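## Task

Pick up the black microphone lying on the table and set it head-up into the holder of the stand that has no microphone, with the holder's jaws gripping its handle. At the finish the second microphone must still sit in its own stand's holder and both stands must be standing upright on the table. If the black microphone drops or slides downward more than a few centimetres in total after any single pick-up, the task may fail.

## Robot and tools

Robot: two arms, left_arm and right_arm, each with a two-finger parallel gripper and a wrist camera. The fingers point along the gripper's +z axis and open and close along its y axis. end_effector_position is the spot between the finger pads, roughly 1 cm short of the tips.

Frame: every pose, target and reported position is in the scene frame. Origin is at table-top height, midway between the nominal arm bases; +z up, +x out over the table, +y toward left_arm (arm names do not match image sides). Calibrated bases: left_arm at (-0.033, +0.251, +0.006) m, quat_wxyz (+1.000, 0, 0, +0.003); right_arm at (+0.008, -0.237, +0.044) m, quat_wxyz (+0.999, 0, 0, -0.032). Reported hand poses can be off by a few centimetres, more at long reach.

Row layout (used by execute_actions and move): one flat list of 16 numbers covering both arms, always all 16 even if one arm is idle. Order: left_arm x, y, z, qw, qx, qy, qz, opening, then right_arm x, y, z, qw, qx, qy, qz, opening. x, y, z are an absolute gripper position in metres; the quaternion is an absolute orientation, w first; both are poses in the scene frame, not offsets. Opening runs from -1 (closed) to +1 (fully open, 0.094 m). To hold an arm still, resend its last reported pose and current opening every call; to keep an orientation, resend the same quaternion rather than the drifted reading. Sending 0 as an opening is a real command.

execute_actions(actions, cameras): actions is a list of up to 15 actions; each action is a list of up to 15 rows, one row per 1/30 s step; a short action repeats its last row to fill 15 steps. Each action's target must lie within 0.6 m of the gripper's position at the start of that action along each of the gripper's own axes, or it is refused for both arms; a malformed call or a first action failing this check rejects the whole call. An empty actions list returns images and the full state, including the scene number.

move(target, speed, blend, opening_speed, grip_force, blocking, cameras): drives each gripper in a straight line from its current Hand target to the target row (one 16-number row, or a list of up to 15 rows; no 0.6 m limit). speed is m/s per arm, 0.002 to 2.9, default 0.25 (rotation limited to twice that in rad/s); one value or one per target. blend (m) rounds corners between listed targets; 0 stops at each. opening_speed sets how fast openings change, per second on the -1..+1 scale, at least 0.2. grip_force is newtons per pad, 10 to 50 (default full); it persists, and low values close slowly. blocking=false returns after about 0.5 s while the move continues; a new move replaces it. Whole move capped at 10 s. Paths do not avoid obstacles or the other arm. Faster moves lag, stray and hit harder; targets far beyond a contact press harder. Avoid paths passing near an arm's own base. The result adds a move: line (done, off_target, moving, held, fault) and limits (paced = pose clipped, held = steps withheld). done means within 10 mm and 2 degrees.

wait(seconds 0 to 10): lets time pass holding commands; returns early if a running move ends. stop: brakes a running move. zoom_image(camera, region [x0, y0, x1, y1] pixels, max 504x504): enlarges part of the latest image of cam_high, cam_left_wrist or cam_right_wrist. read_manual(section "licences"): licence text only. finished_scene(scene 1 or 2): ends the scene irrevocably; the goal must hold with the robot let go.

Result lines: end_effector_position and end_effector_quat_wxyz per arm; Hand target (where the controller is actually steering, possibly short of your command); Tool commands; Joint positions (last entry is measured finger opening in metres); grip_measured (opening on the -1..+1 scale; reads a little wide when empty and narrower than a held part under squeeze); Joint velocities (may read within noise); joint torques (with offsets, include arm weight; first three wrap at ±28 N m); MOTOR HOT at 70 °C, OVER-TEMPERATURE FAULT at 85 °C (arm folds and idles), collapse at 100 °C.

Controller behaviour: per step orientation is clipped to 40 degrees from the measured one; one action may fall short, so check and finish in the next. Friction and gravity can leave the hand low, short or tilted; small moves may not happen or go sideways. Grip force jumps to the limit once squeezed about 0.06 below first contact (more for small or round parts); release by commanding an opening well above grip_measured.

Cameras: cam_high (fixed, overhead), cam_left_wrist, cam_right_wrist, each 896x504; calibration may be slightly off, wrist images may lag during motion.

Avoid: dropping or releasing a moving object, knocking stands over, anything leaving the table, fast impacts, hard pushes on fixed things, grippers or wrist cameras colliding or squeezing each other, loading the camera cables, arms stretched or straining (heat), and any arm stop. Objects may occasionally be nudged by outside pushes.

Each tool is called after "Request:" in YAML: its name, and indented under it one key for each argument.

## Session

Request:
execute_actions:
  actions: []

Scene clock: 0.00 s.
left_arm: end_effector_position=(+0.3021, +0.1015, +0.4061) grip_measured=+1.000 end_effector_quat_wxyz=(+0.643, -0.103, +0.717, -0.249) | right_arm: end_effector_position=(+0.2557, -0.0478, +0.3217) grip_measured=+1.000 end_effector_quat_wxyz=(+0.486, -0.108, +0.780, +0.379)
Joint positions: left_arm=[-0.592 1.027 1.082 -0.109 -0.357 -0.531 0.094] | right_arm=[0.545 0.749 0.69 -0.195 -0.309 0.446 0.094]
Joint velocities: within noise
Joint torques (N m): no reading
Heat: left arm: 37 °C; right arm: 39 °C.
Hand target: left_arm +0.3012, +0.1021, +0.4095; +0.644, -0.103, +0.715, -0.251 | right_arm +0.2562, -0.0475, +0.3322; +0.497, -0.110, +0.771, +0.383
Tool commands: left_gripper/opening=+1.0 right_gripper/opening=+1.0

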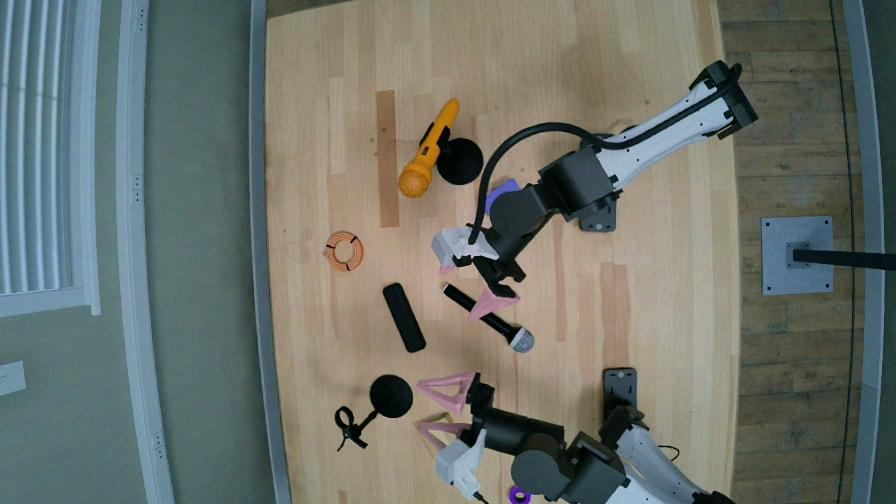

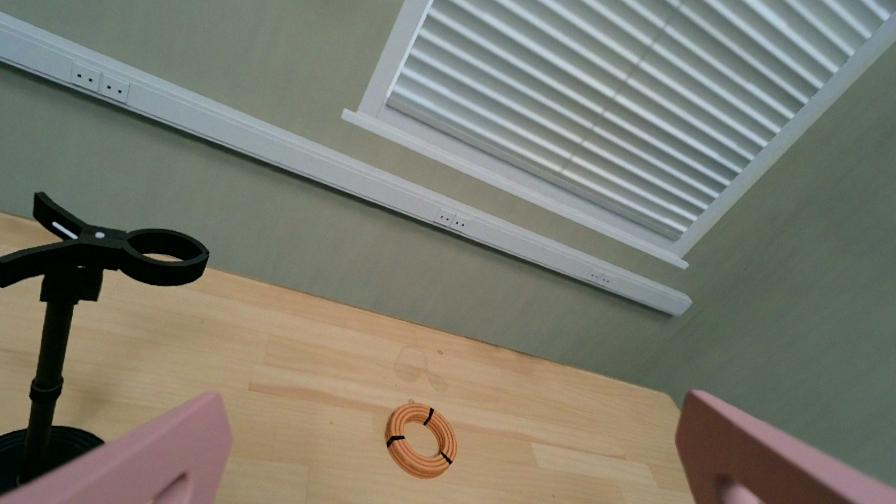

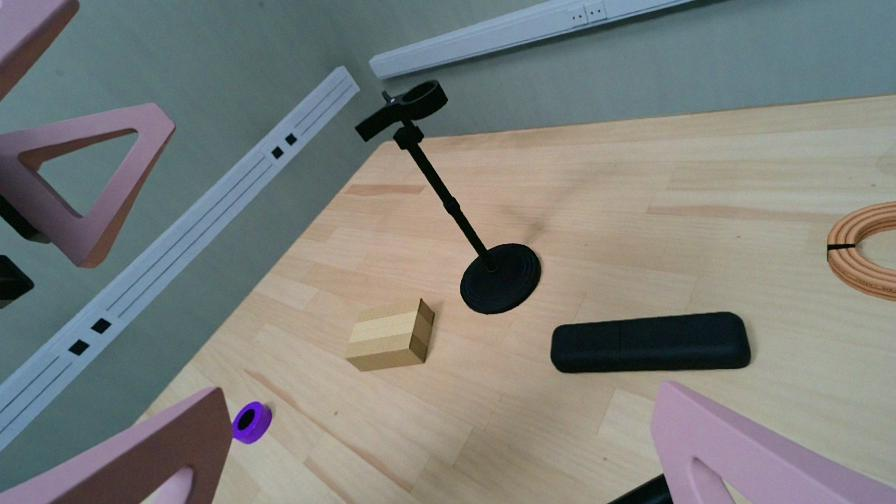

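Request:
zoom_image:
  camera: "cam_high"
  region: [310, 350, 450, 480]

Request:
zoom_image:
  camera: "cam_high"
  region: [370, 80, 510, 220]

Request:
zoom_image:
  camera: "cam_left_wrist"
  region: [0, 150, 300, 504]

Request:
zoom_image:
  camera: "cam_right_wrist"
  region: [330, 50, 580, 340]

Scaled by 3.600 from the camera's 896x504 image, which has a finer 1280x720 frame.

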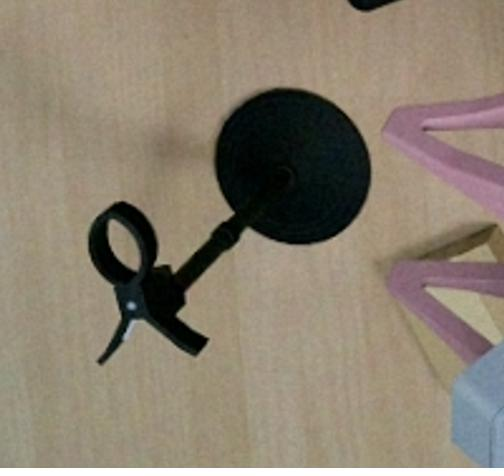

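Scaled by 3.600 from the camera's 896x504 image, which has a finer 1280x720 frame.

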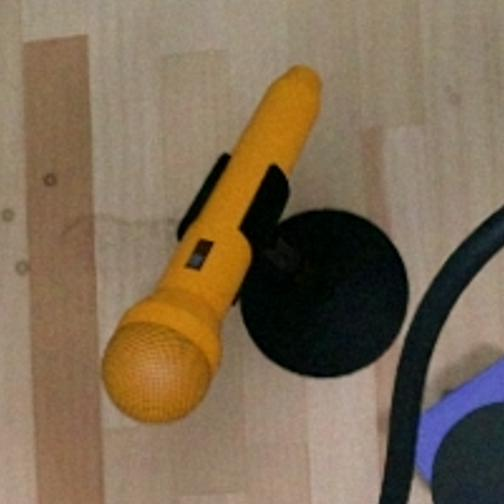

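Scaled by 1.424 from the camera's 896x504 image, which has a finer 1280x720 frame.

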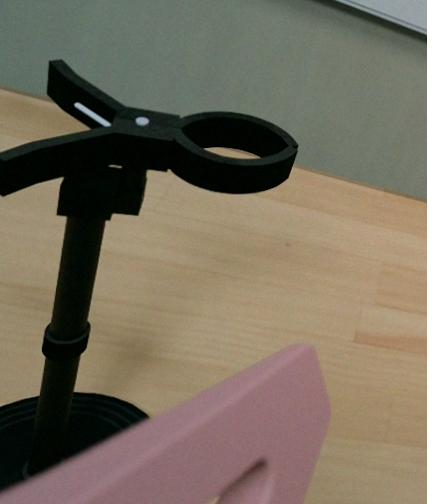

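Scaled by 1.738 from the camera's 896x504 image, which has a finer 1280x720 frame.

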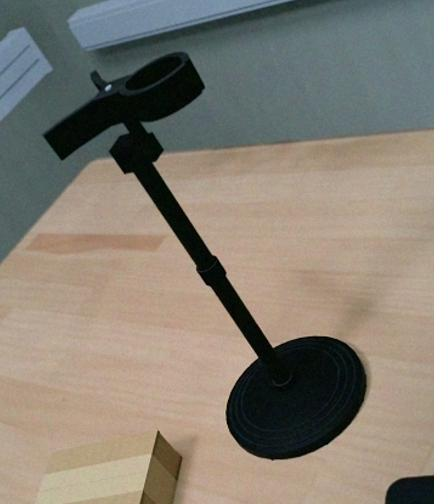

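Request:
move:
  target: [0.413,0.148,0.355,0.4587,-0.2422,0.8448,0.1315,1,0.2557,-0.0478,0.3217,0.486,-0.108,0.780,0.379,1]
  speed: 0.2
  cameras: ["all"]

Scene clock: 188.57 s.
left_arm: end_effector_position=(+0.4110, +0.1439, +0.3533) grip_measured=+1.000 end_effector_quat_wxyz=(+0.458, -0.234, +0.848, +0.127) | right_arm: end_effector_position=(+0.2550, -0.0482, +0.3187) grip_measured=+1.000 end_effector_quat_wxyz=(+0.481, -0.107, +0.784, +0.377)
Joint positions: left_arm=[-0.524 1.934 2.29 -1.284 -0.816 -0.77 0.094] | right_arm=[0.545 0.749 0.69 -0.208 -0.309 0.446 0.094]
Joint torques (N m): left_arm=[0.77 -7.68 10.29 1.24 -0.46 -0.07] | right_arm=[0.24 -0.09 7.66 2.08 -0.03 -0.05]
Heat: left arm: 48 °C; right arm: 49 °C.
Hand target: left_arm +0.4129, +0.1480, +0.3549; +0.459, -0.242, +0.845, +0.131 | right_arm +0.2556, -0.0478, +0.3218; +0.486, -0.108, +0.780, +0.379
Off the commanded pose: left_arm 0.005 m, 1 deg | right_arm 0.003 m, 1 deg.
move: done
camera_calibration:
cam_left_wrist: T_world_to_cam=[[0.523777, -0.851852, -0.00231747, -0.0928541], [-0.733362, -0.449534, -0.51, 0.581574], [0.433403, 0.268826, -0.860171, 0.175809], [0, 0, 0, 1]] pos_world=[0.398943, 0.135077, 0.447613]
cam_right_wrist: T_world_to_cam=[[0.535337, -0.698077, -0.475502, -0.0201133], [-0.739641, -0.115602, -0.662999, 0.433378], [0.407856, 0.706629, -0.578212, 0.199403], [0, 0, 0, 1]] pos_world=[0.249984, -0.104845, 0.393063]

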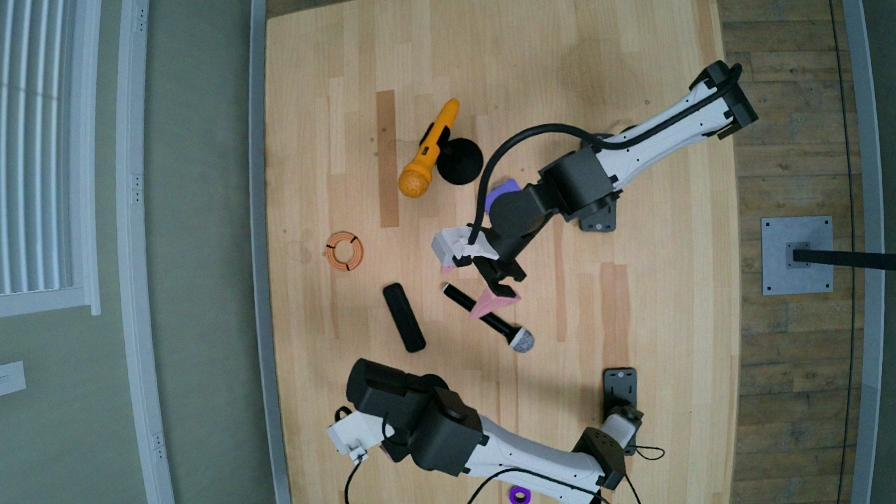

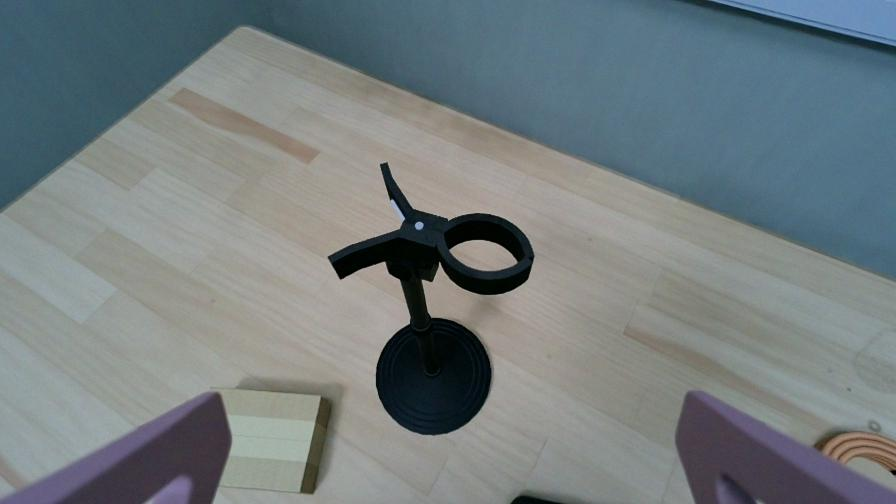

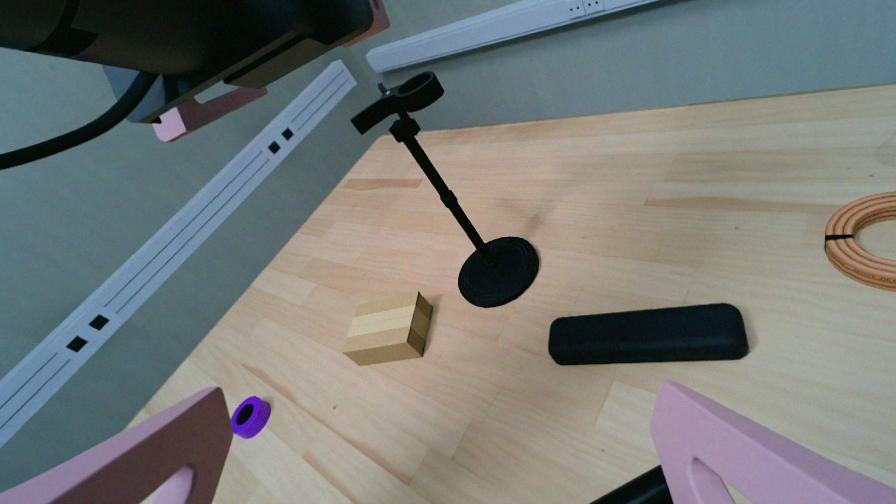

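Request:
zoom_image:
  camera: "cam_left_wrist"
  region: [310, 140, 560, 310]

Request:
zoom_image:
  camera: "cam_high"
  region: [430, 270, 550, 370]

Scaled by 2.016 from the camera's 896x504 image, which has a finer 1280x720 frame.

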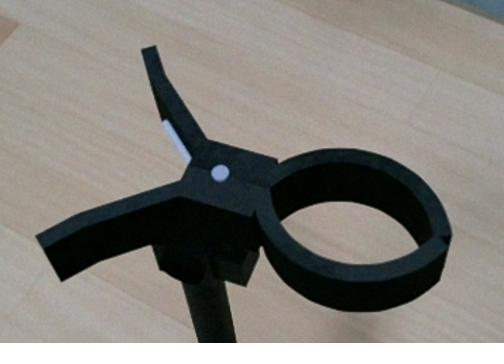

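Scaled by 4.200 from the camera's 896x504 image, which has a finer 1280x720 frame.

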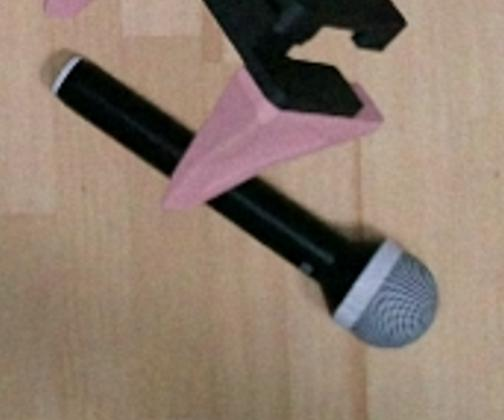

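Request:
zoom_image:
  camera: "cam_left_wrist"
  region: [430, 200, 550, 310]

Request:
zoom_image:
  camera: "cam_left_wrist"
  region: [320, 150, 460, 290]

Scaled by 4.200 from the camera's 896x504 image, which has a finer 1280x720 frame.

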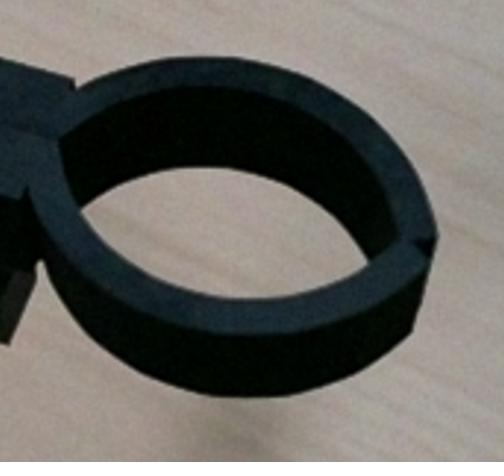

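Scaled by 3.600 from the camera's 896x504 image, which has a finer 1280x720 frame.

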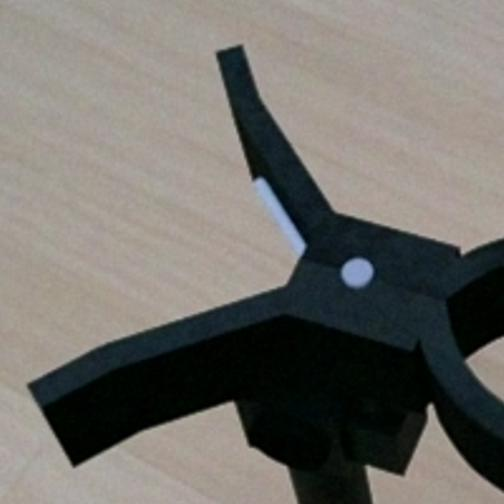

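Request:
move:
  target:
    - [0.36,0.25,0.33,0.5373,0,0.8434,0,1,0.245,-0.01,0.27,0.2588,-0.483,0.8365,0,1]
    - [0.36,0.25,0.33,0.5373,0,0.8434,0,1,0.251,0.06,0.19,0,-0.9486,0.3165,0,1]
  speed: 0.25
  blend: 0.02
  cameras: ["all"]

Scene clock: 300.20 s.
left_arm: end_effector_position=(+0.3624, +0.2483, +0.3294) grip_measured=+1.000 end_effector_quat_wxyz=(+0.533, -0.003, +0.846, -0.001) | right_arm: end_effector_position=(+0.2494, +0.0561, +0.1828) grip_measured=+1.000 end_effector_quat_wxyz=(+0.007, +0.946, -0.325, -0.007)
Joint positions: left_arm=[-0.017 1.218 1.257 -0.486 -0.011 -0.01 0.094] | right_arm=[0.943 2.018 1.92 -1.491 -0.007 -1.601 0.094]
Joint torques (N m): left_arm=[0.84 -5.34 7.61 2.17 0.03 0.11] | right_arm=[0.75 -9.46 9.21 0.24 0.01 -0.13]
Heat: left arm: 52 °C; right arm: 50 °C.
Hand target: left_arm +0.3600, +0.2500, +0.3301; +0.537, +0.000, +0.843, +0.000 | right_arm +0.2509, +0.0599, +0.1900; +0.000, +0.949, -0.317, +0.000
Off the commanded pose: left_arm 0.003 m, 1 deg | right_arm 0.008 m, 2 deg.
move: done
camera_calibration:
cam_left_wrist: T_world_to_cam=[[0.0157179, -0.999868, 0.00414477, 0.240288], [-0.784918, -0.0149065, -0.619421, 0.527445], [0.619401, 0.00648266, -0.785048, 0.121322], [0, 0, 0, 1]] pos_world=[0.335077, 0.247332, 0.420958]
cam_right_wrist: T_world_to_cam=[[0.603175, 0.797497, -0.0133337, -0.194185], [0.732901, -0.547568, 0.403765, -0.186759], [0.314701, -0.253313, -0.914765, 0.188061], [0, 0, 0, 1]] pos_world=[0.19482, 0.100238, 0.244849]

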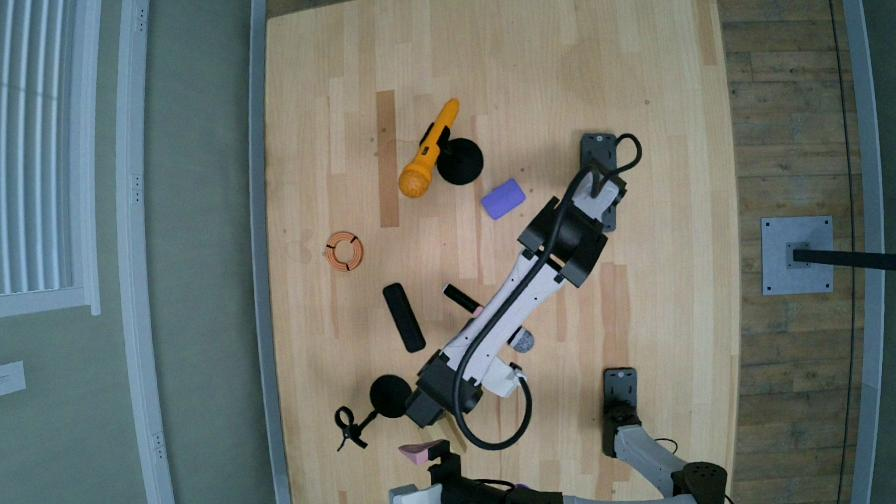

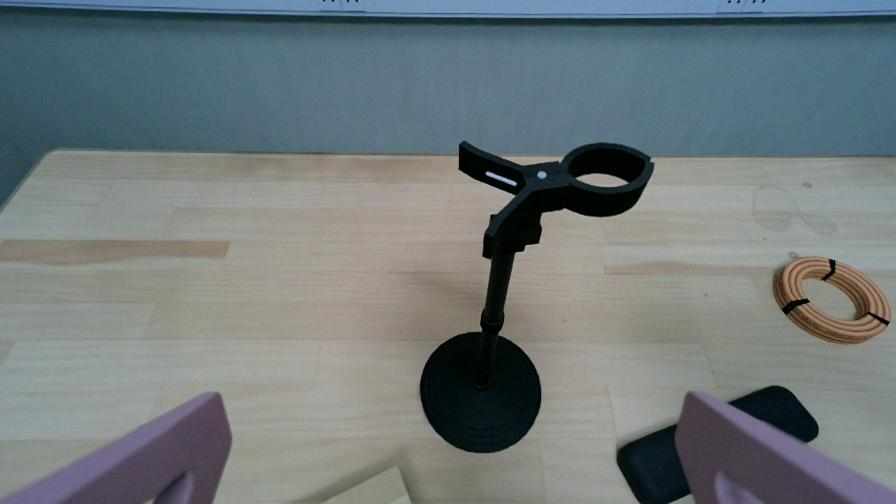

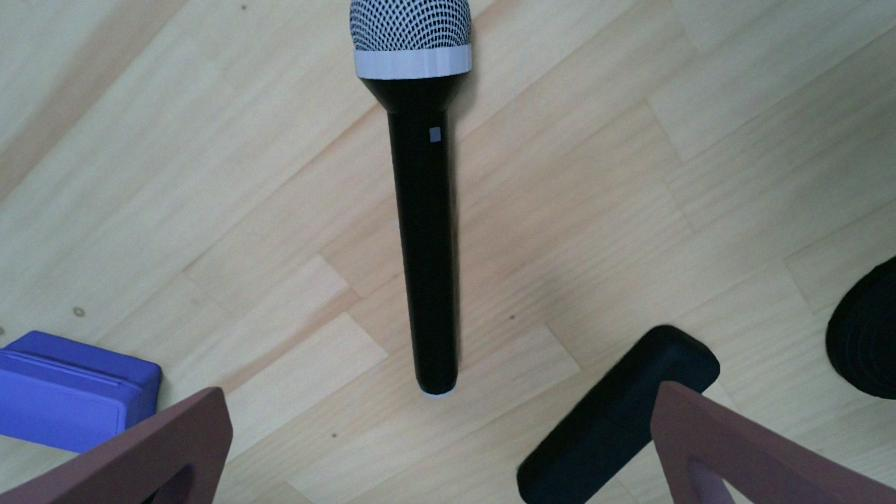

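Request:
zoom_image:
  camera: "cam_right_wrist"
  region: [330, 0, 530, 200]

Request:
zoom_image:
  camera: "cam_right_wrist"
  region: [330, 200, 530, 400]

Request:
zoom_image:
  camera: "cam_left_wrist"
  region: [410, 120, 670, 460]

Scaled by 2.520 from the camera's 896x504 image, which has a finer 1280x720 frame.

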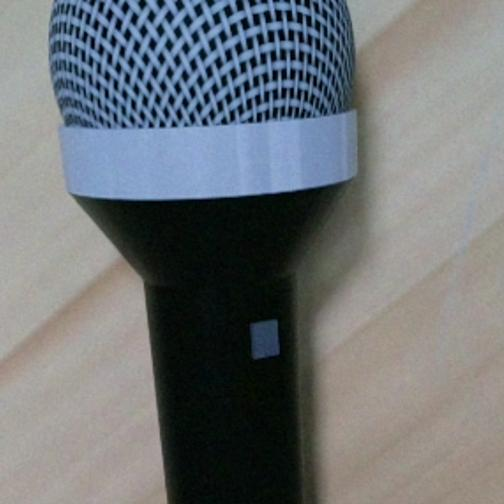

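Scaled by 2.520 from the camera's 896x504 image, which has a finer 1280x720 frame.

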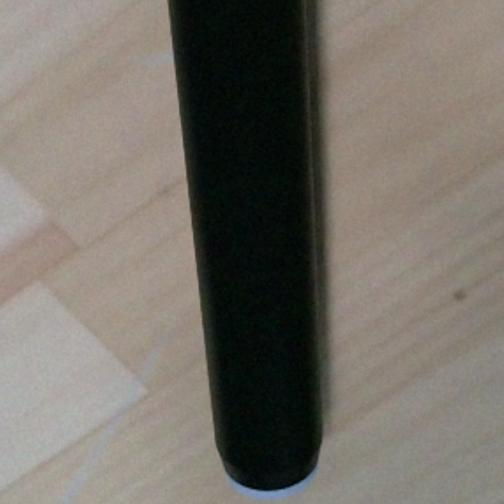

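Scaled by 1.482 from the camera's 896x504 image, which has a finer 1280x720 frame.

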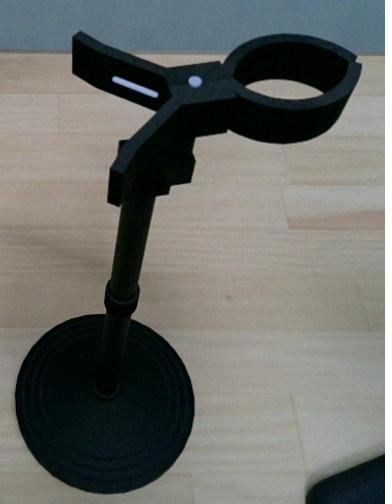

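Request:
move:
  target: [0.36,0.25,0.33,0.5373,0,0.8434,0,1,0.255,0.041,0.10,0,-0.9550,0.2965,0,1]
  speed: 0.15
  cameras: ["cam_right_wrist"]

Scene clock: 364.17 s.
left_arm: end_effector_position=(+0.3624, +0.2483, +0.3294) grip_measured=+1.000 end_effector_quat_wxyz=(+0.533, -0.003, +0.846, -0.001) | right_arm: end_effector_position=(+0.2514, +0.0411, +0.0884) grip_measured=+1.000 end_effector_quat_wxyz=(+0.018, +0.954, -0.299, -0.010)
Joint positions: left_arm=[-0.017 1.218 1.257 -0.486 -0.011 -0.01 0.094] | right_arm=[0.914 2.018 1.543 -1.136 -0.003 -1.684 0.094]
Joint torques (N m): left_arm=[0.75 -5.38 7.65 2.15 0.06 0.1] | right_arm=[-0.36 -13.08 4.94 0.36 -0.03 -0.13]
Heat: left arm: 49 °C; right arm: 49 °C.
Hand target: left_arm +0.3600, +0.2500, +0.3300; +0.537, +0.000, +0.843, +0.000 | right_arm +0.2549, +0.0410, +0.0998; +0.000, +0.955, -0.297, +0.000
Off the commanded pose: left_arm 0.003 m, 1 deg | right_arm 0.012 m, 2 deg.
move: off_target (right_arm)
camera_calibration:
cam_right_wrist: T_world_to_cam=[[0.558426, 0.828782, -0.0357908, -0.172763], [0.76683, -0.499263, 0.403372, -0.168909], [0.316438, -0.252699, -0.914336, 0.0967818], [0, 0, 0, 1]] pos_world=[0.195374, 0.0833094, 0.150441]
Images, in order (width x height): cam_right_wrist 896x504.

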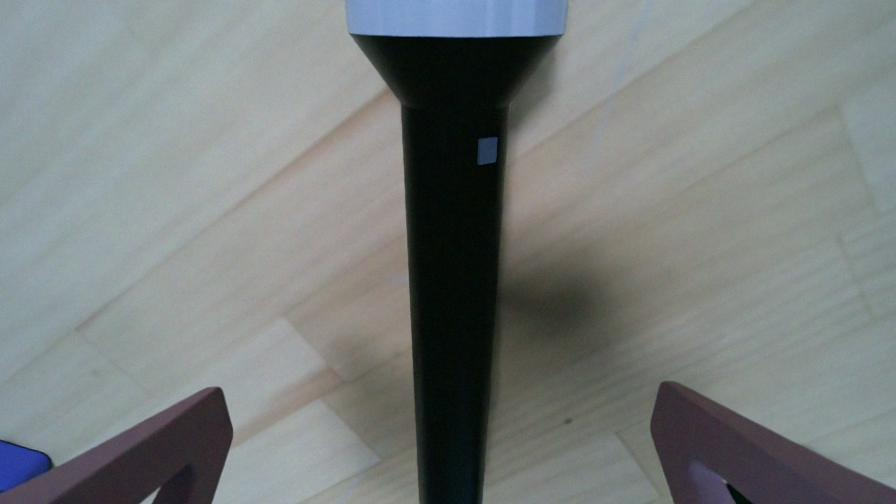

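Request:
move:
  target: [0.36,0.25,0.33,0.5373,0,0.8434,0,1,0.2565,0.0434,0.05,0,-0.9550,0.2965,0,1]
  speed: 0.1
  cameras: ["cam_right_wrist"]

Scene clock: 374.43 s.
left_arm: end_effector_position=(+0.3624, +0.2483, +0.3294) grip_measured=+1.000 end_effector_quat_wxyz=(+0.533, -0.003, +0.846, -0.001) | right_arm: end_effector_position=(+0.2539, +0.0440, +0.0505) grip_measured=+1.000 end_effector_quat_wxyz=(+0.004, +0.954, -0.299, -0.003)
Joint positions: left_arm=[-0.017 1.218 1.257 -0.486 -0.011 -0.01 0.094] | right_arm=[0.914 2.047 1.428 -0.961 -0.003 -1.684 0.094]
Joint torques (N m): left_arm=[0.79 -5.44 7.71 2.17 0.06 0.06] | right_arm=[-0.27 -9.72 5.18 0.44 -0.03 -0.12]
Heat: left arm: 49 °C; right arm: 52 °C.
Hand target: left_arm +0.3600, +0.2500, +0.3300; +0.537, +0.000, +0.843, +0.000 | right_arm +0.2565, +0.0434, +0.0500; +0.000, +0.955, -0.296, +0.000
Off the commanded pose: left_arm 0.003 m, 1 deg | right_arm 0.003 m, 1 deg.
move: done
camera_calibration:
cam_right_wrist: T_world_to_cam=[[0.558536, 0.829472, -0.0036323, -0.179565], [0.758362, -0.508869, 0.407356, -0.151779], [0.336042, -0.230278, -0.913262, 0.0560421], [0, 0, 0, 1]] pos_world=[0.196565, 0.0846135, 0.112357]
Images, in order (width x height): cam_right_wrist 896x504.

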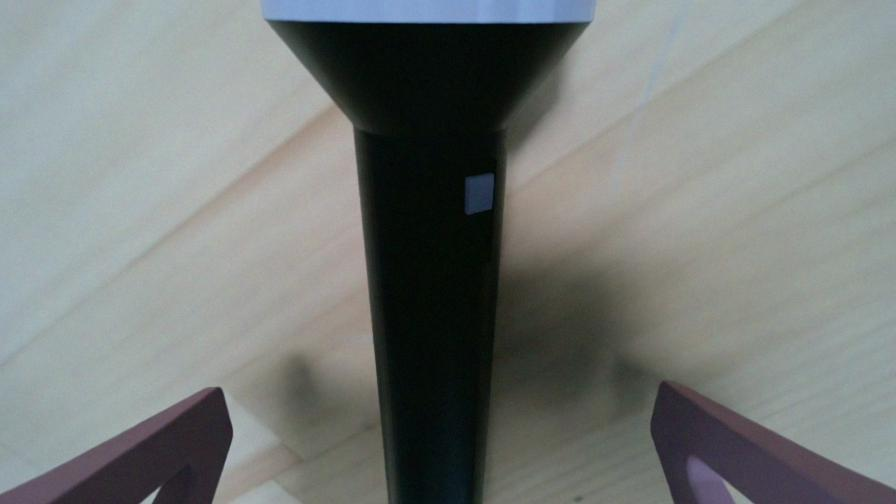

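Request:
move:
  target: [0.36,0.25,0.33,0.5373,0,0.8434,0,1,0.2551,0.0415,0.026,0,-0.9550,0.2965,0,1]
  speed: 0.06
  cameras: ["cam_right_wrist"]

Scene clock: 381.17 s.
left_arm: end_effector_position=(+0.3624, +0.2483, +0.3294) grip_measured=+1.000 end_effector_quat_wxyz=(+0.533, -0.003, +0.846, -0.001) | right_arm: end_effector_position=(+0.2528, +0.0427, +0.0275) grip_measured=+1.000 end_effector_quat_wxyz=(+0.002, +0.954, -0.299, -0.002)
Joint positions: left_arm=[-0.017 1.218 1.257 -0.486 -0.011 -0.01 0.094] | right_arm=[0.914 2.074 1.369 -0.872 -0.003 -1.684 0.094]
Joint torques (N m): left_arm=[0.77 -5.33 7.72 2.14 0.08 0.08] | right_arm=[-0.32 -9.5 4.86 0.46 -0.03 -0.13]
Heat: left arm: 49 °C; right arm: 51 °C.
Hand target: left_arm +0.3600, +0.2500, +0.3300; +0.537, +0.000, +0.843, +0.000 | right_arm +0.2550, +0.0414, +0.0260; +0.000, +0.955, -0.296, +0.000
Off the commanded pose: left_arm 0.003 m, 1 deg | right_arm 0.003 m, 0 deg.
move: done
camera_calibration:
cam_right_wrist: T_world_to_cam=[[0.558485, 0.829514, -0.000637411, -0.178035], [0.757589, -0.509747, 0.407697, -0.141904], [0.337865, -0.228175, -0.913117, 0.0345173], [0, 0, 0, 1]] pos_world=[0.195273, 0.0832232, 0.0892588]
Images, in order (width x height): cam_right_wrist 896x504.

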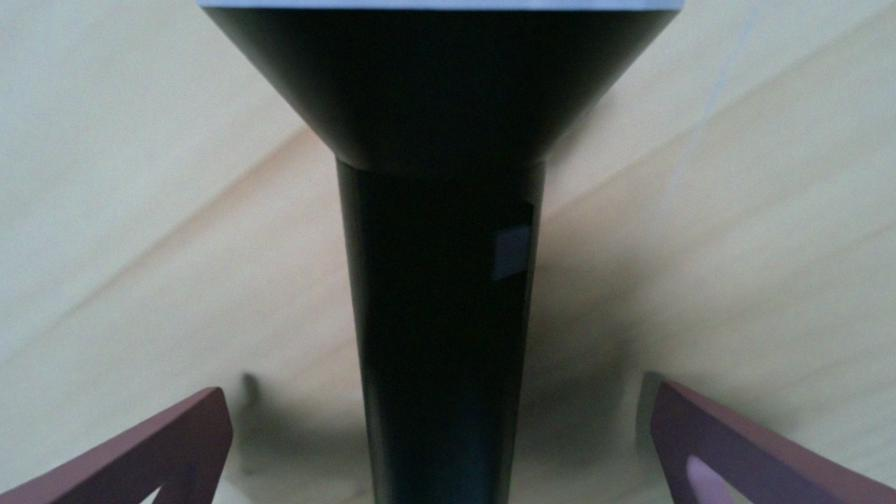

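Request:
move:
  target:
    - [0.36,0.25,0.33,0.5373,0,0.8434,0,1,0.2551,0.0415,0.0195,0,-0.9550,0.2965,0,1]
    - [0.36,0.25,0.33,0.5373,0,0.8434,0,1,0.2551,0.0415,0.0195,0,-0.9550,0.2965,0,-0.6]
  speed: 0.06
  opening_speed: 0.8
  cameras: ["cam_right_wrist"]

Scene clock: 388.30 s.
left_arm: end_effector_position=(+0.3624, +0.2483, +0.3295) grip_measured=+1.000 end_effector_quat_wxyz=(+0.533, -0.003, +0.846, -0.001) | right_arm: end_effector_position=(+0.2533, +0.0432, +0.0216) grip_measured=-0.394 end_effector_quat_wxyz=(+0.001, +0.954, -0.298, -0.002)
Joint positions: left_arm=[-0.017 1.218 1.257 -0.486 -0.011 -0.01 0.094] | right_arm=[0.914 2.084 1.359 -0.848 -0.003 -1.685 0.028]
Joint torques (N m): left_arm=[0.85 -5.38 7.71 2.17 0.07 0.09] | right_arm=[-0.32 -9.42 4.78 0.44 -0.03 -0.12]
Heat: left arm: 49 °C; right arm: 50 °C.
Hand target: left_arm +0.3600, +0.2500, +0.3301; +0.537, +0.000, +0.843, +0.000 | right_arm +0.2550, +0.0415, +0.0195; +0.000, +0.955, -0.297, +0.000
Off the commanded pose: left_arm 0.003 m, 1 deg | right_arm 0.003 m, 0 deg.
move: done
camera_calibration:
cam_right_wrist: T_world_to_cam=[[0.557932, 0.829882, 0.00278511, -0.178678], [0.757007, -0.510307, 0.408076, -0.139447], [0.340077, -0.22557, -0.912943, 0.0284336], [0, 0, 0, 1]] pos_world=[0.195583, 0.0835349, 0.0833608]
Images, in order (width x height): cam_right_wrist 896x504.

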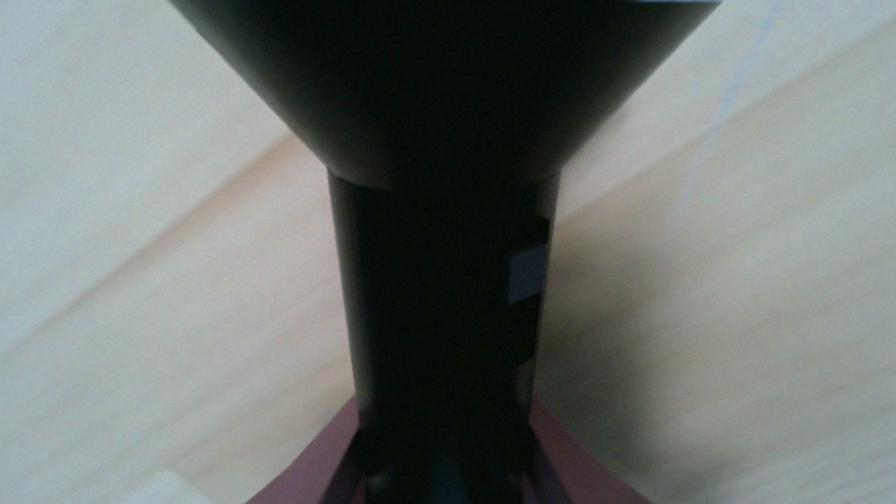

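Request:
move:
  target:
    - [0.36,0.25,0.33,0.5373,0,0.8434,0,1,0.2551,0.0415,0.10,0,-0.9550,0.2965,0,-0.6]
    - [0.36,0.25,0.33,0.5373,0,0.8434,0,1,0.255,0.0,0.22,0,-0.866,0.5,0,-0.6]
    - [0.36,0.25,0.33,0.5373,0,0.8434,0,1,0.26,-0.03,0.26,0,-0.5,0.866,0,-0.6]
  speed: 0.12
  blend: 0.03
  cameras: ["all"]

Scene clock: 410.53 s.
left_arm: end_effector_position=(+0.3624, +0.2483, +0.3295) grip_measured=+1.000 end_effector_quat_wxyz=(+0.533, -0.003, +0.846, -0.001) | right_arm: end_effector_position=(+0.2585, -0.0284, +0.2380) grip_measured=-0.394 end_effector_quat_wxyz=(+0.015, -0.506, +0.862, +0.002)
Joint positions: left_arm=[-0.017 1.218 1.257 -0.486 -0.011 -0.01 0.094] | right_arm=[0.759 1.784 1.829 -1.584 0.002 -0.366 0.028]
Joint torques (N m): left_arm=[0.77 -5.33 7.66 2.17 0.07 0.07] | right_arm=[-0.5 -11.84 8.58 0.46 -0.03 0.02]
Heat: left arm: 50 °C; right arm: 50 °C.
Hand target: left_arm +0.3600, +0.2500, +0.3301; +0.537, +0.000, +0.843, +0.000 | right_arm +0.2594, -0.0303, +0.2589; +0.050, -0.500, +0.865, +0.008
Off the commanded pose: left_arm 0.003 m, 1 deg | right_arm 0.022 m, 2 deg.
joint sent to its limit (right arm) — joint 4 (wrist pitch), lower limit. The joint targets are off in orientation, not in position.
move: off_target (right_arm)
camera_calibration:
cam_left_wrist: T_world_to_cam=[[0.0157167, -0.999868, 0.00415115, 0.240283], [-0.784695, -0.0149073, -0.619702, 0.52763], [0.619682, 0.00648228, -0.784826, 0.12115], [0, 0, 0, 1]] pos_world=[0.335178, 0.247332, 0.421058]
cam_right_wrist: T_world_to_cam=[[0.879639, -0.475302, 0.0180021, -0.246589], [-0.444772, -0.808545, 0.38527, 0.0393005], [-0.168564, -0.346905, -0.922628, 0.338437], [0, 0, 0, 1]] pos_world=[0.291437, 0.0319775, 0.301549]

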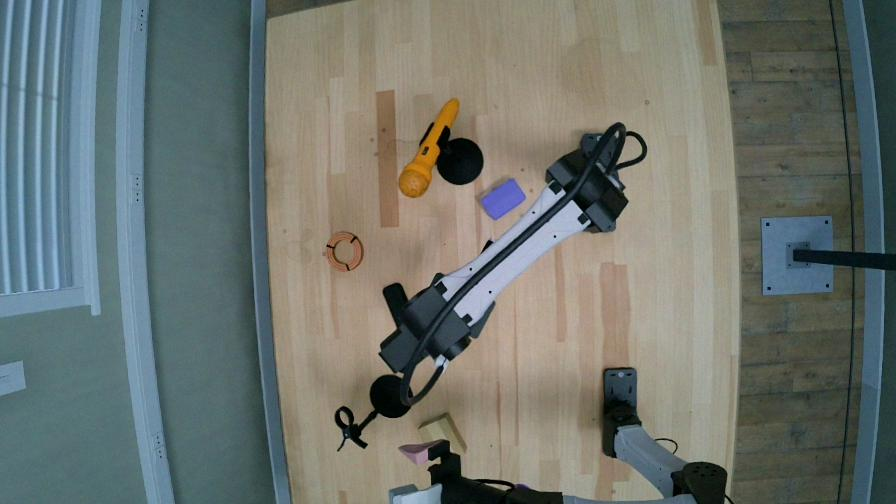

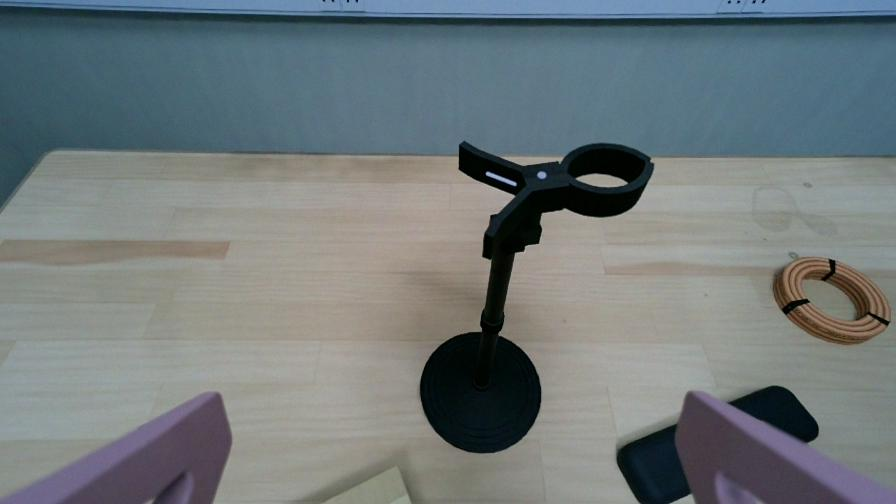

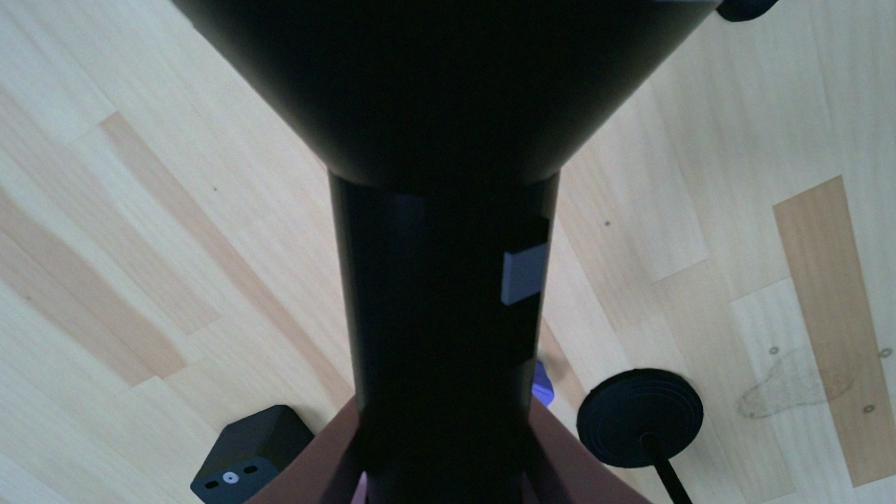

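Request:
move:
  target:
    - [0.36,0.25,0.33,0.5373,0,0.8434,0,1,0.30,-0.03,0.31,0.344,-0.405,0.8304,0.1678,-0.6]
    - [0.36,0.25,0.33,0.5373,0,0.8434,0,1,0.33,-0.03,0.36,0.6285,-0.2796,0.6759,0.2631,-0.6]
  speed: 0.15
  blend: 0.03
  cameras: ["all"]

Scene clock: 424.07 s.
left_arm: end_effector_position=(+0.3624, +0.2483, +0.3295) grip_measured=+1.000 end_effector_quat_wxyz=(+0.533, -0.003, +0.846, -0.001) | right_arm: end_effector_position=(+0.3268, -0.0311, +0.3288) grip_measured=-0.394 end_effector_quat_wxyz=(+0.583, -0.281, +0.717, +0.259)
Joint positions: left_arm=[-0.017 1.218 1.257 -0.486 -0.011 -0.01 0.094] | right_arm=[0.464 1.061 0.775 0.083 -0.385 -0.033 0.028]
Joint torques (N m): left_arm=[0.81 -5.38 7.64 2.18 0.05 0.07] | right_arm=[-0.16 -3.81 8.17 2.86 -0.1 0.02]
Heat: left arm: 50 °C; right arm: 50 °C.
Hand target: left_arm +0.3600, +0.2500, +0.3300; +0.537, +0.000, +0.843, +0.000 | right_arm +0.3277, -0.0311, +0.3597; +0.627, -0.281, +0.677, +0.262
Off the commanded pose: left_arm 0.003 m, 1 deg | right_arm 0.031 m, 7 deg.
move: off_target (right_arm)
camera_calibration:
cam_left_wrist: T_world_to_cam=[[0.0157167, -0.999868, 0.00415115, 0.240283], [-0.784695, -0.0149073, -0.619702, 0.52763], [0.619682, 0.00648228, -0.784826, 0.12115], [0, 0, 0, 1]] pos_world=[0.335178, 0.247332, 0.421058]
cam_right_wrist: T_world_to_cam=[[0.704531, -0.709084, -0.0289104, -0.244304], [-0.423794, -0.387697, -0.81859, 0.434621], [0.569241, 0.588974, -0.57365, 0.106044], [0, 0, 0, 1]] pos_world=[0.295945, -0.0671878, 0.409546]

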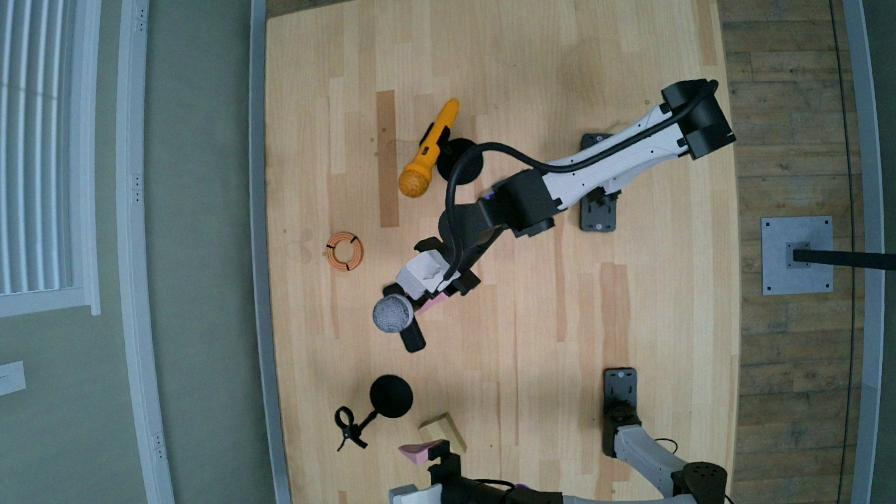

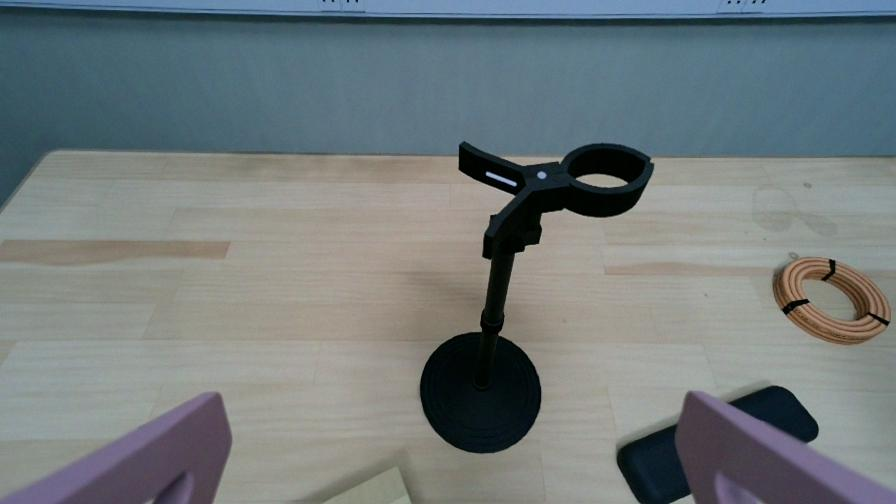

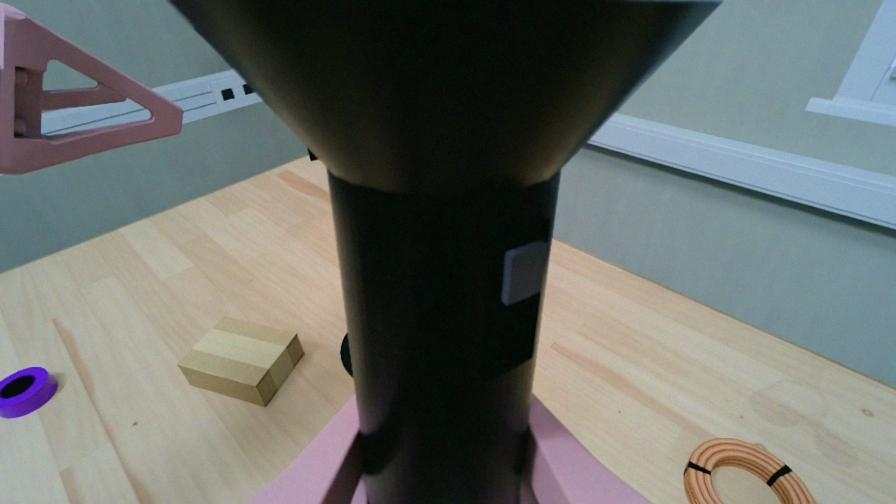

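Request:
move:
  target:
    - [0.33,0.30,0.22,0.6744,0.2126,0.6744,-0.2126,1,0.33,-0.03,0.36,0.6285,-0.2796,0.6759,0.2631,-0.6]
    - [0.405,0.276,0.105,0.6744,0.2126,0.6744,-0.2126,1,0.33,-0.03,0.36,0.6285,-0.2796,0.6759,0.2631,-0.6]
  speed: 0.15
  blend: 0.03
  cameras: ["all"]

Scene clock: 452.07 s.
left_arm: end_effector_position=(+0.4001, +0.2762, +0.1048) grip_measured=+1.000 end_effector_quat_wxyz=(+0.671, +0.213, +0.677, -0.214) | right_arm: end_effector_position=(+0.3269, -0.0311, +0.3291) grip_measured=-0.394 end_effector_quat_wxyz=(+0.583, -0.281, +0.717, +0.259)
Joint positions: left_arm=[0.402 2.118 0.651 1.452 1.022 0.008 0.094] | right_arm=[0.464 1.061 0.775 0.084 -0.385 -0.032 0.028]
Joint torques (N m): left_arm=[-0.32 -6.63 6.23 1.86 -0.08 -0.05] | right_arm=[-0.16 -3.75 8.18 2.87 -0.1 0.02]
Heat: left arm: 50 °C; right arm: 53 °C.
Hand target: left_arm +0.4048, +0.2760, +0.1050; +0.674, +0.213, +0.675, -0.213 | right_arm +0.3278, -0.0310, +0.3598; +0.627, -0.281, +0.677, +0.263
Off the commanded pose: left_arm 0.005 m, 1 deg | right_arm 0.031 m, 7 deg.
move: off_target (right_arm)
camera_calibration:
cam_left_wrist: T_world_to_cam=[[-0.566296, -0.824138, 0.0102157, 0.452175], [-0.373669, 0.245675, -0.894435, 0.210731], [0.734629, -0.510333, -0.44708, -0.0173315], [0, 0, 0, 1]] pos_world=[0.347541, 0.312038, 0.176117]
cam_right_wrist: T_world_to_cam=[[0.704543, -0.709076, -0.0288171, -0.24434], [-0.423106, -0.387108, -0.819225, 0.434886], [0.569737, 0.589372, -0.572748, 0.10567], [0, 0, 0, 1]] pos_world=[0.295947, -0.0671867, 0.40975]

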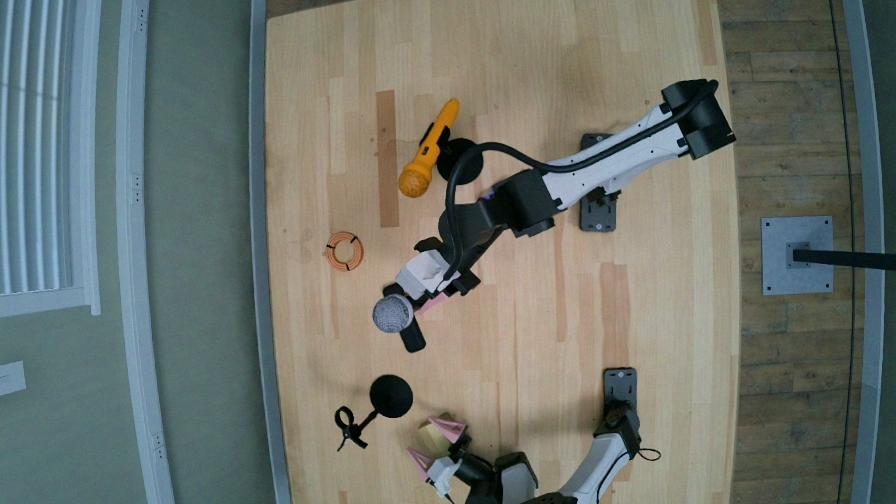

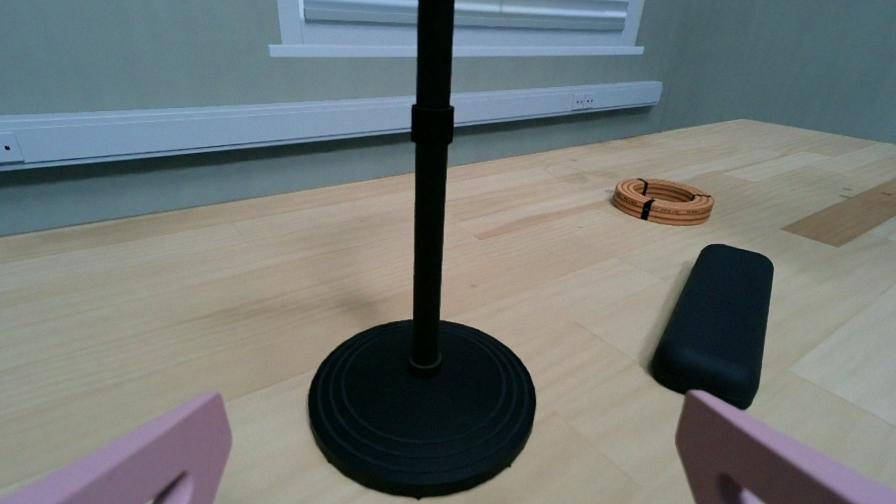

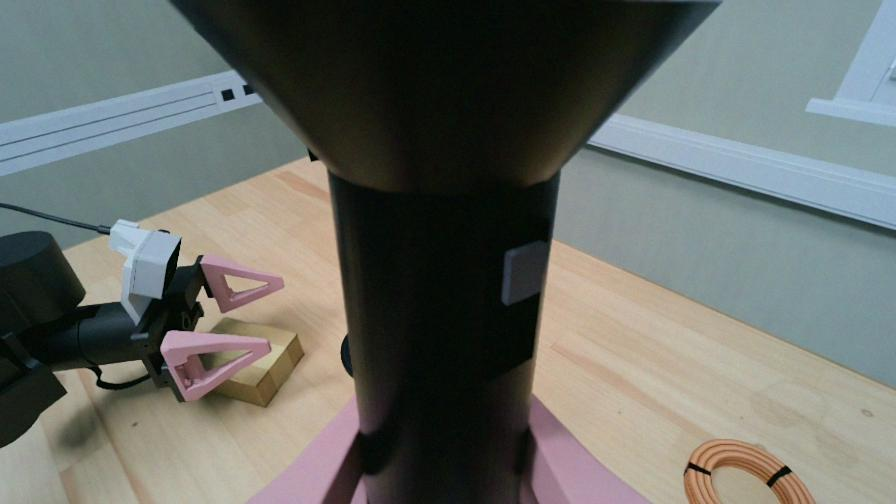

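Request:
move:
  target: [0.4575,0.2478,0.105,0.6744,0.2126,0.6744,-0.2126,1,0.33,-0.03,0.36,0.6285,-0.2796,0.6759,0.2631,-0.6]
  speed: 0.1
  cameras: ["cam_left_wrist"]

Scene clock: 477.60 s.
left_arm: end_effector_position=(+0.4521, +0.2480, +0.1088) grip_measured=+1.000 end_effector_quat_wxyz=(+0.678, +0.218, +0.670, -0.210) | right_arm: end_effector_position=(+0.3269, -0.0311, +0.3291) grip_measured=-0.394 end_effector_quat_wxyz=(+0.583, -0.281, +0.717, +0.259)
Joint positions: left_arm=[0.272 2.19 0.826 1.374 0.893 0.007 0.094] | right_arm=[0.464 1.061 0.775 0.084 -0.385 -0.032 0.028]
Joint torques (N m): left_arm=[-0.18 -7.87 7.28 1.63 -0.11 -0.06] | right_arm=[-0.14 -3.77 8.18 2.87 -0.1 0.02]
Heat: left arm: 47 °C; right arm: 56 °C.
Hand target: left_arm +0.4573, +0.2479, +0.1050; +0.674, +0.212, +0.674, -0.212 | right_arm +0.3278, -0.0310, +0.3598; +0.627, -0.281, +0.677, +0.263
Off the commanded pose: left_arm 0.007 m, 1 deg | right_arm 0.031 m, 7 deg.
move: off_target (right_arm)
camera_calibration:
cam_left_wrist: T_world_to_cam=[[-0.567834, -0.823084, -0.00989026, 0.461043], [-0.35214, 0.253762, -0.90089, 0.229568], [0.744017, -0.508073, -0.433935, -0.0743537], [0, 0, 0, 1]] pos_world=[0.397957, 0.283445, 0.179111]
Images, in order (width x height): cam_left_wrist 896x504.

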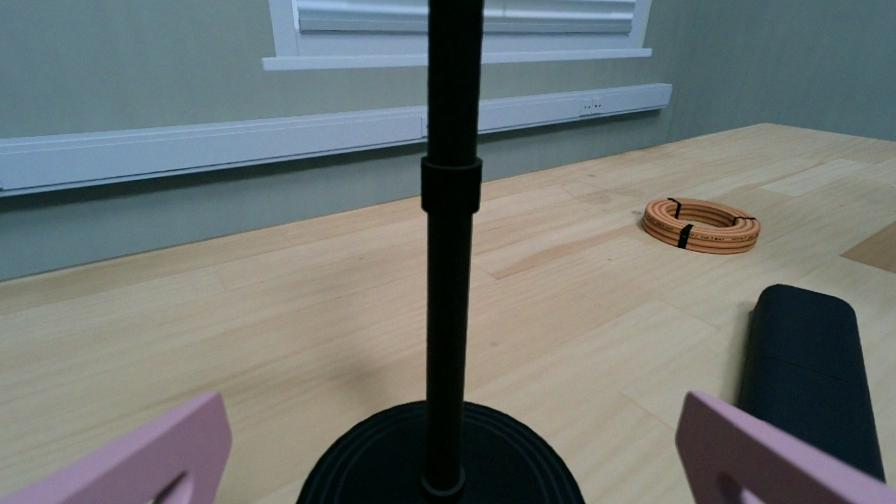

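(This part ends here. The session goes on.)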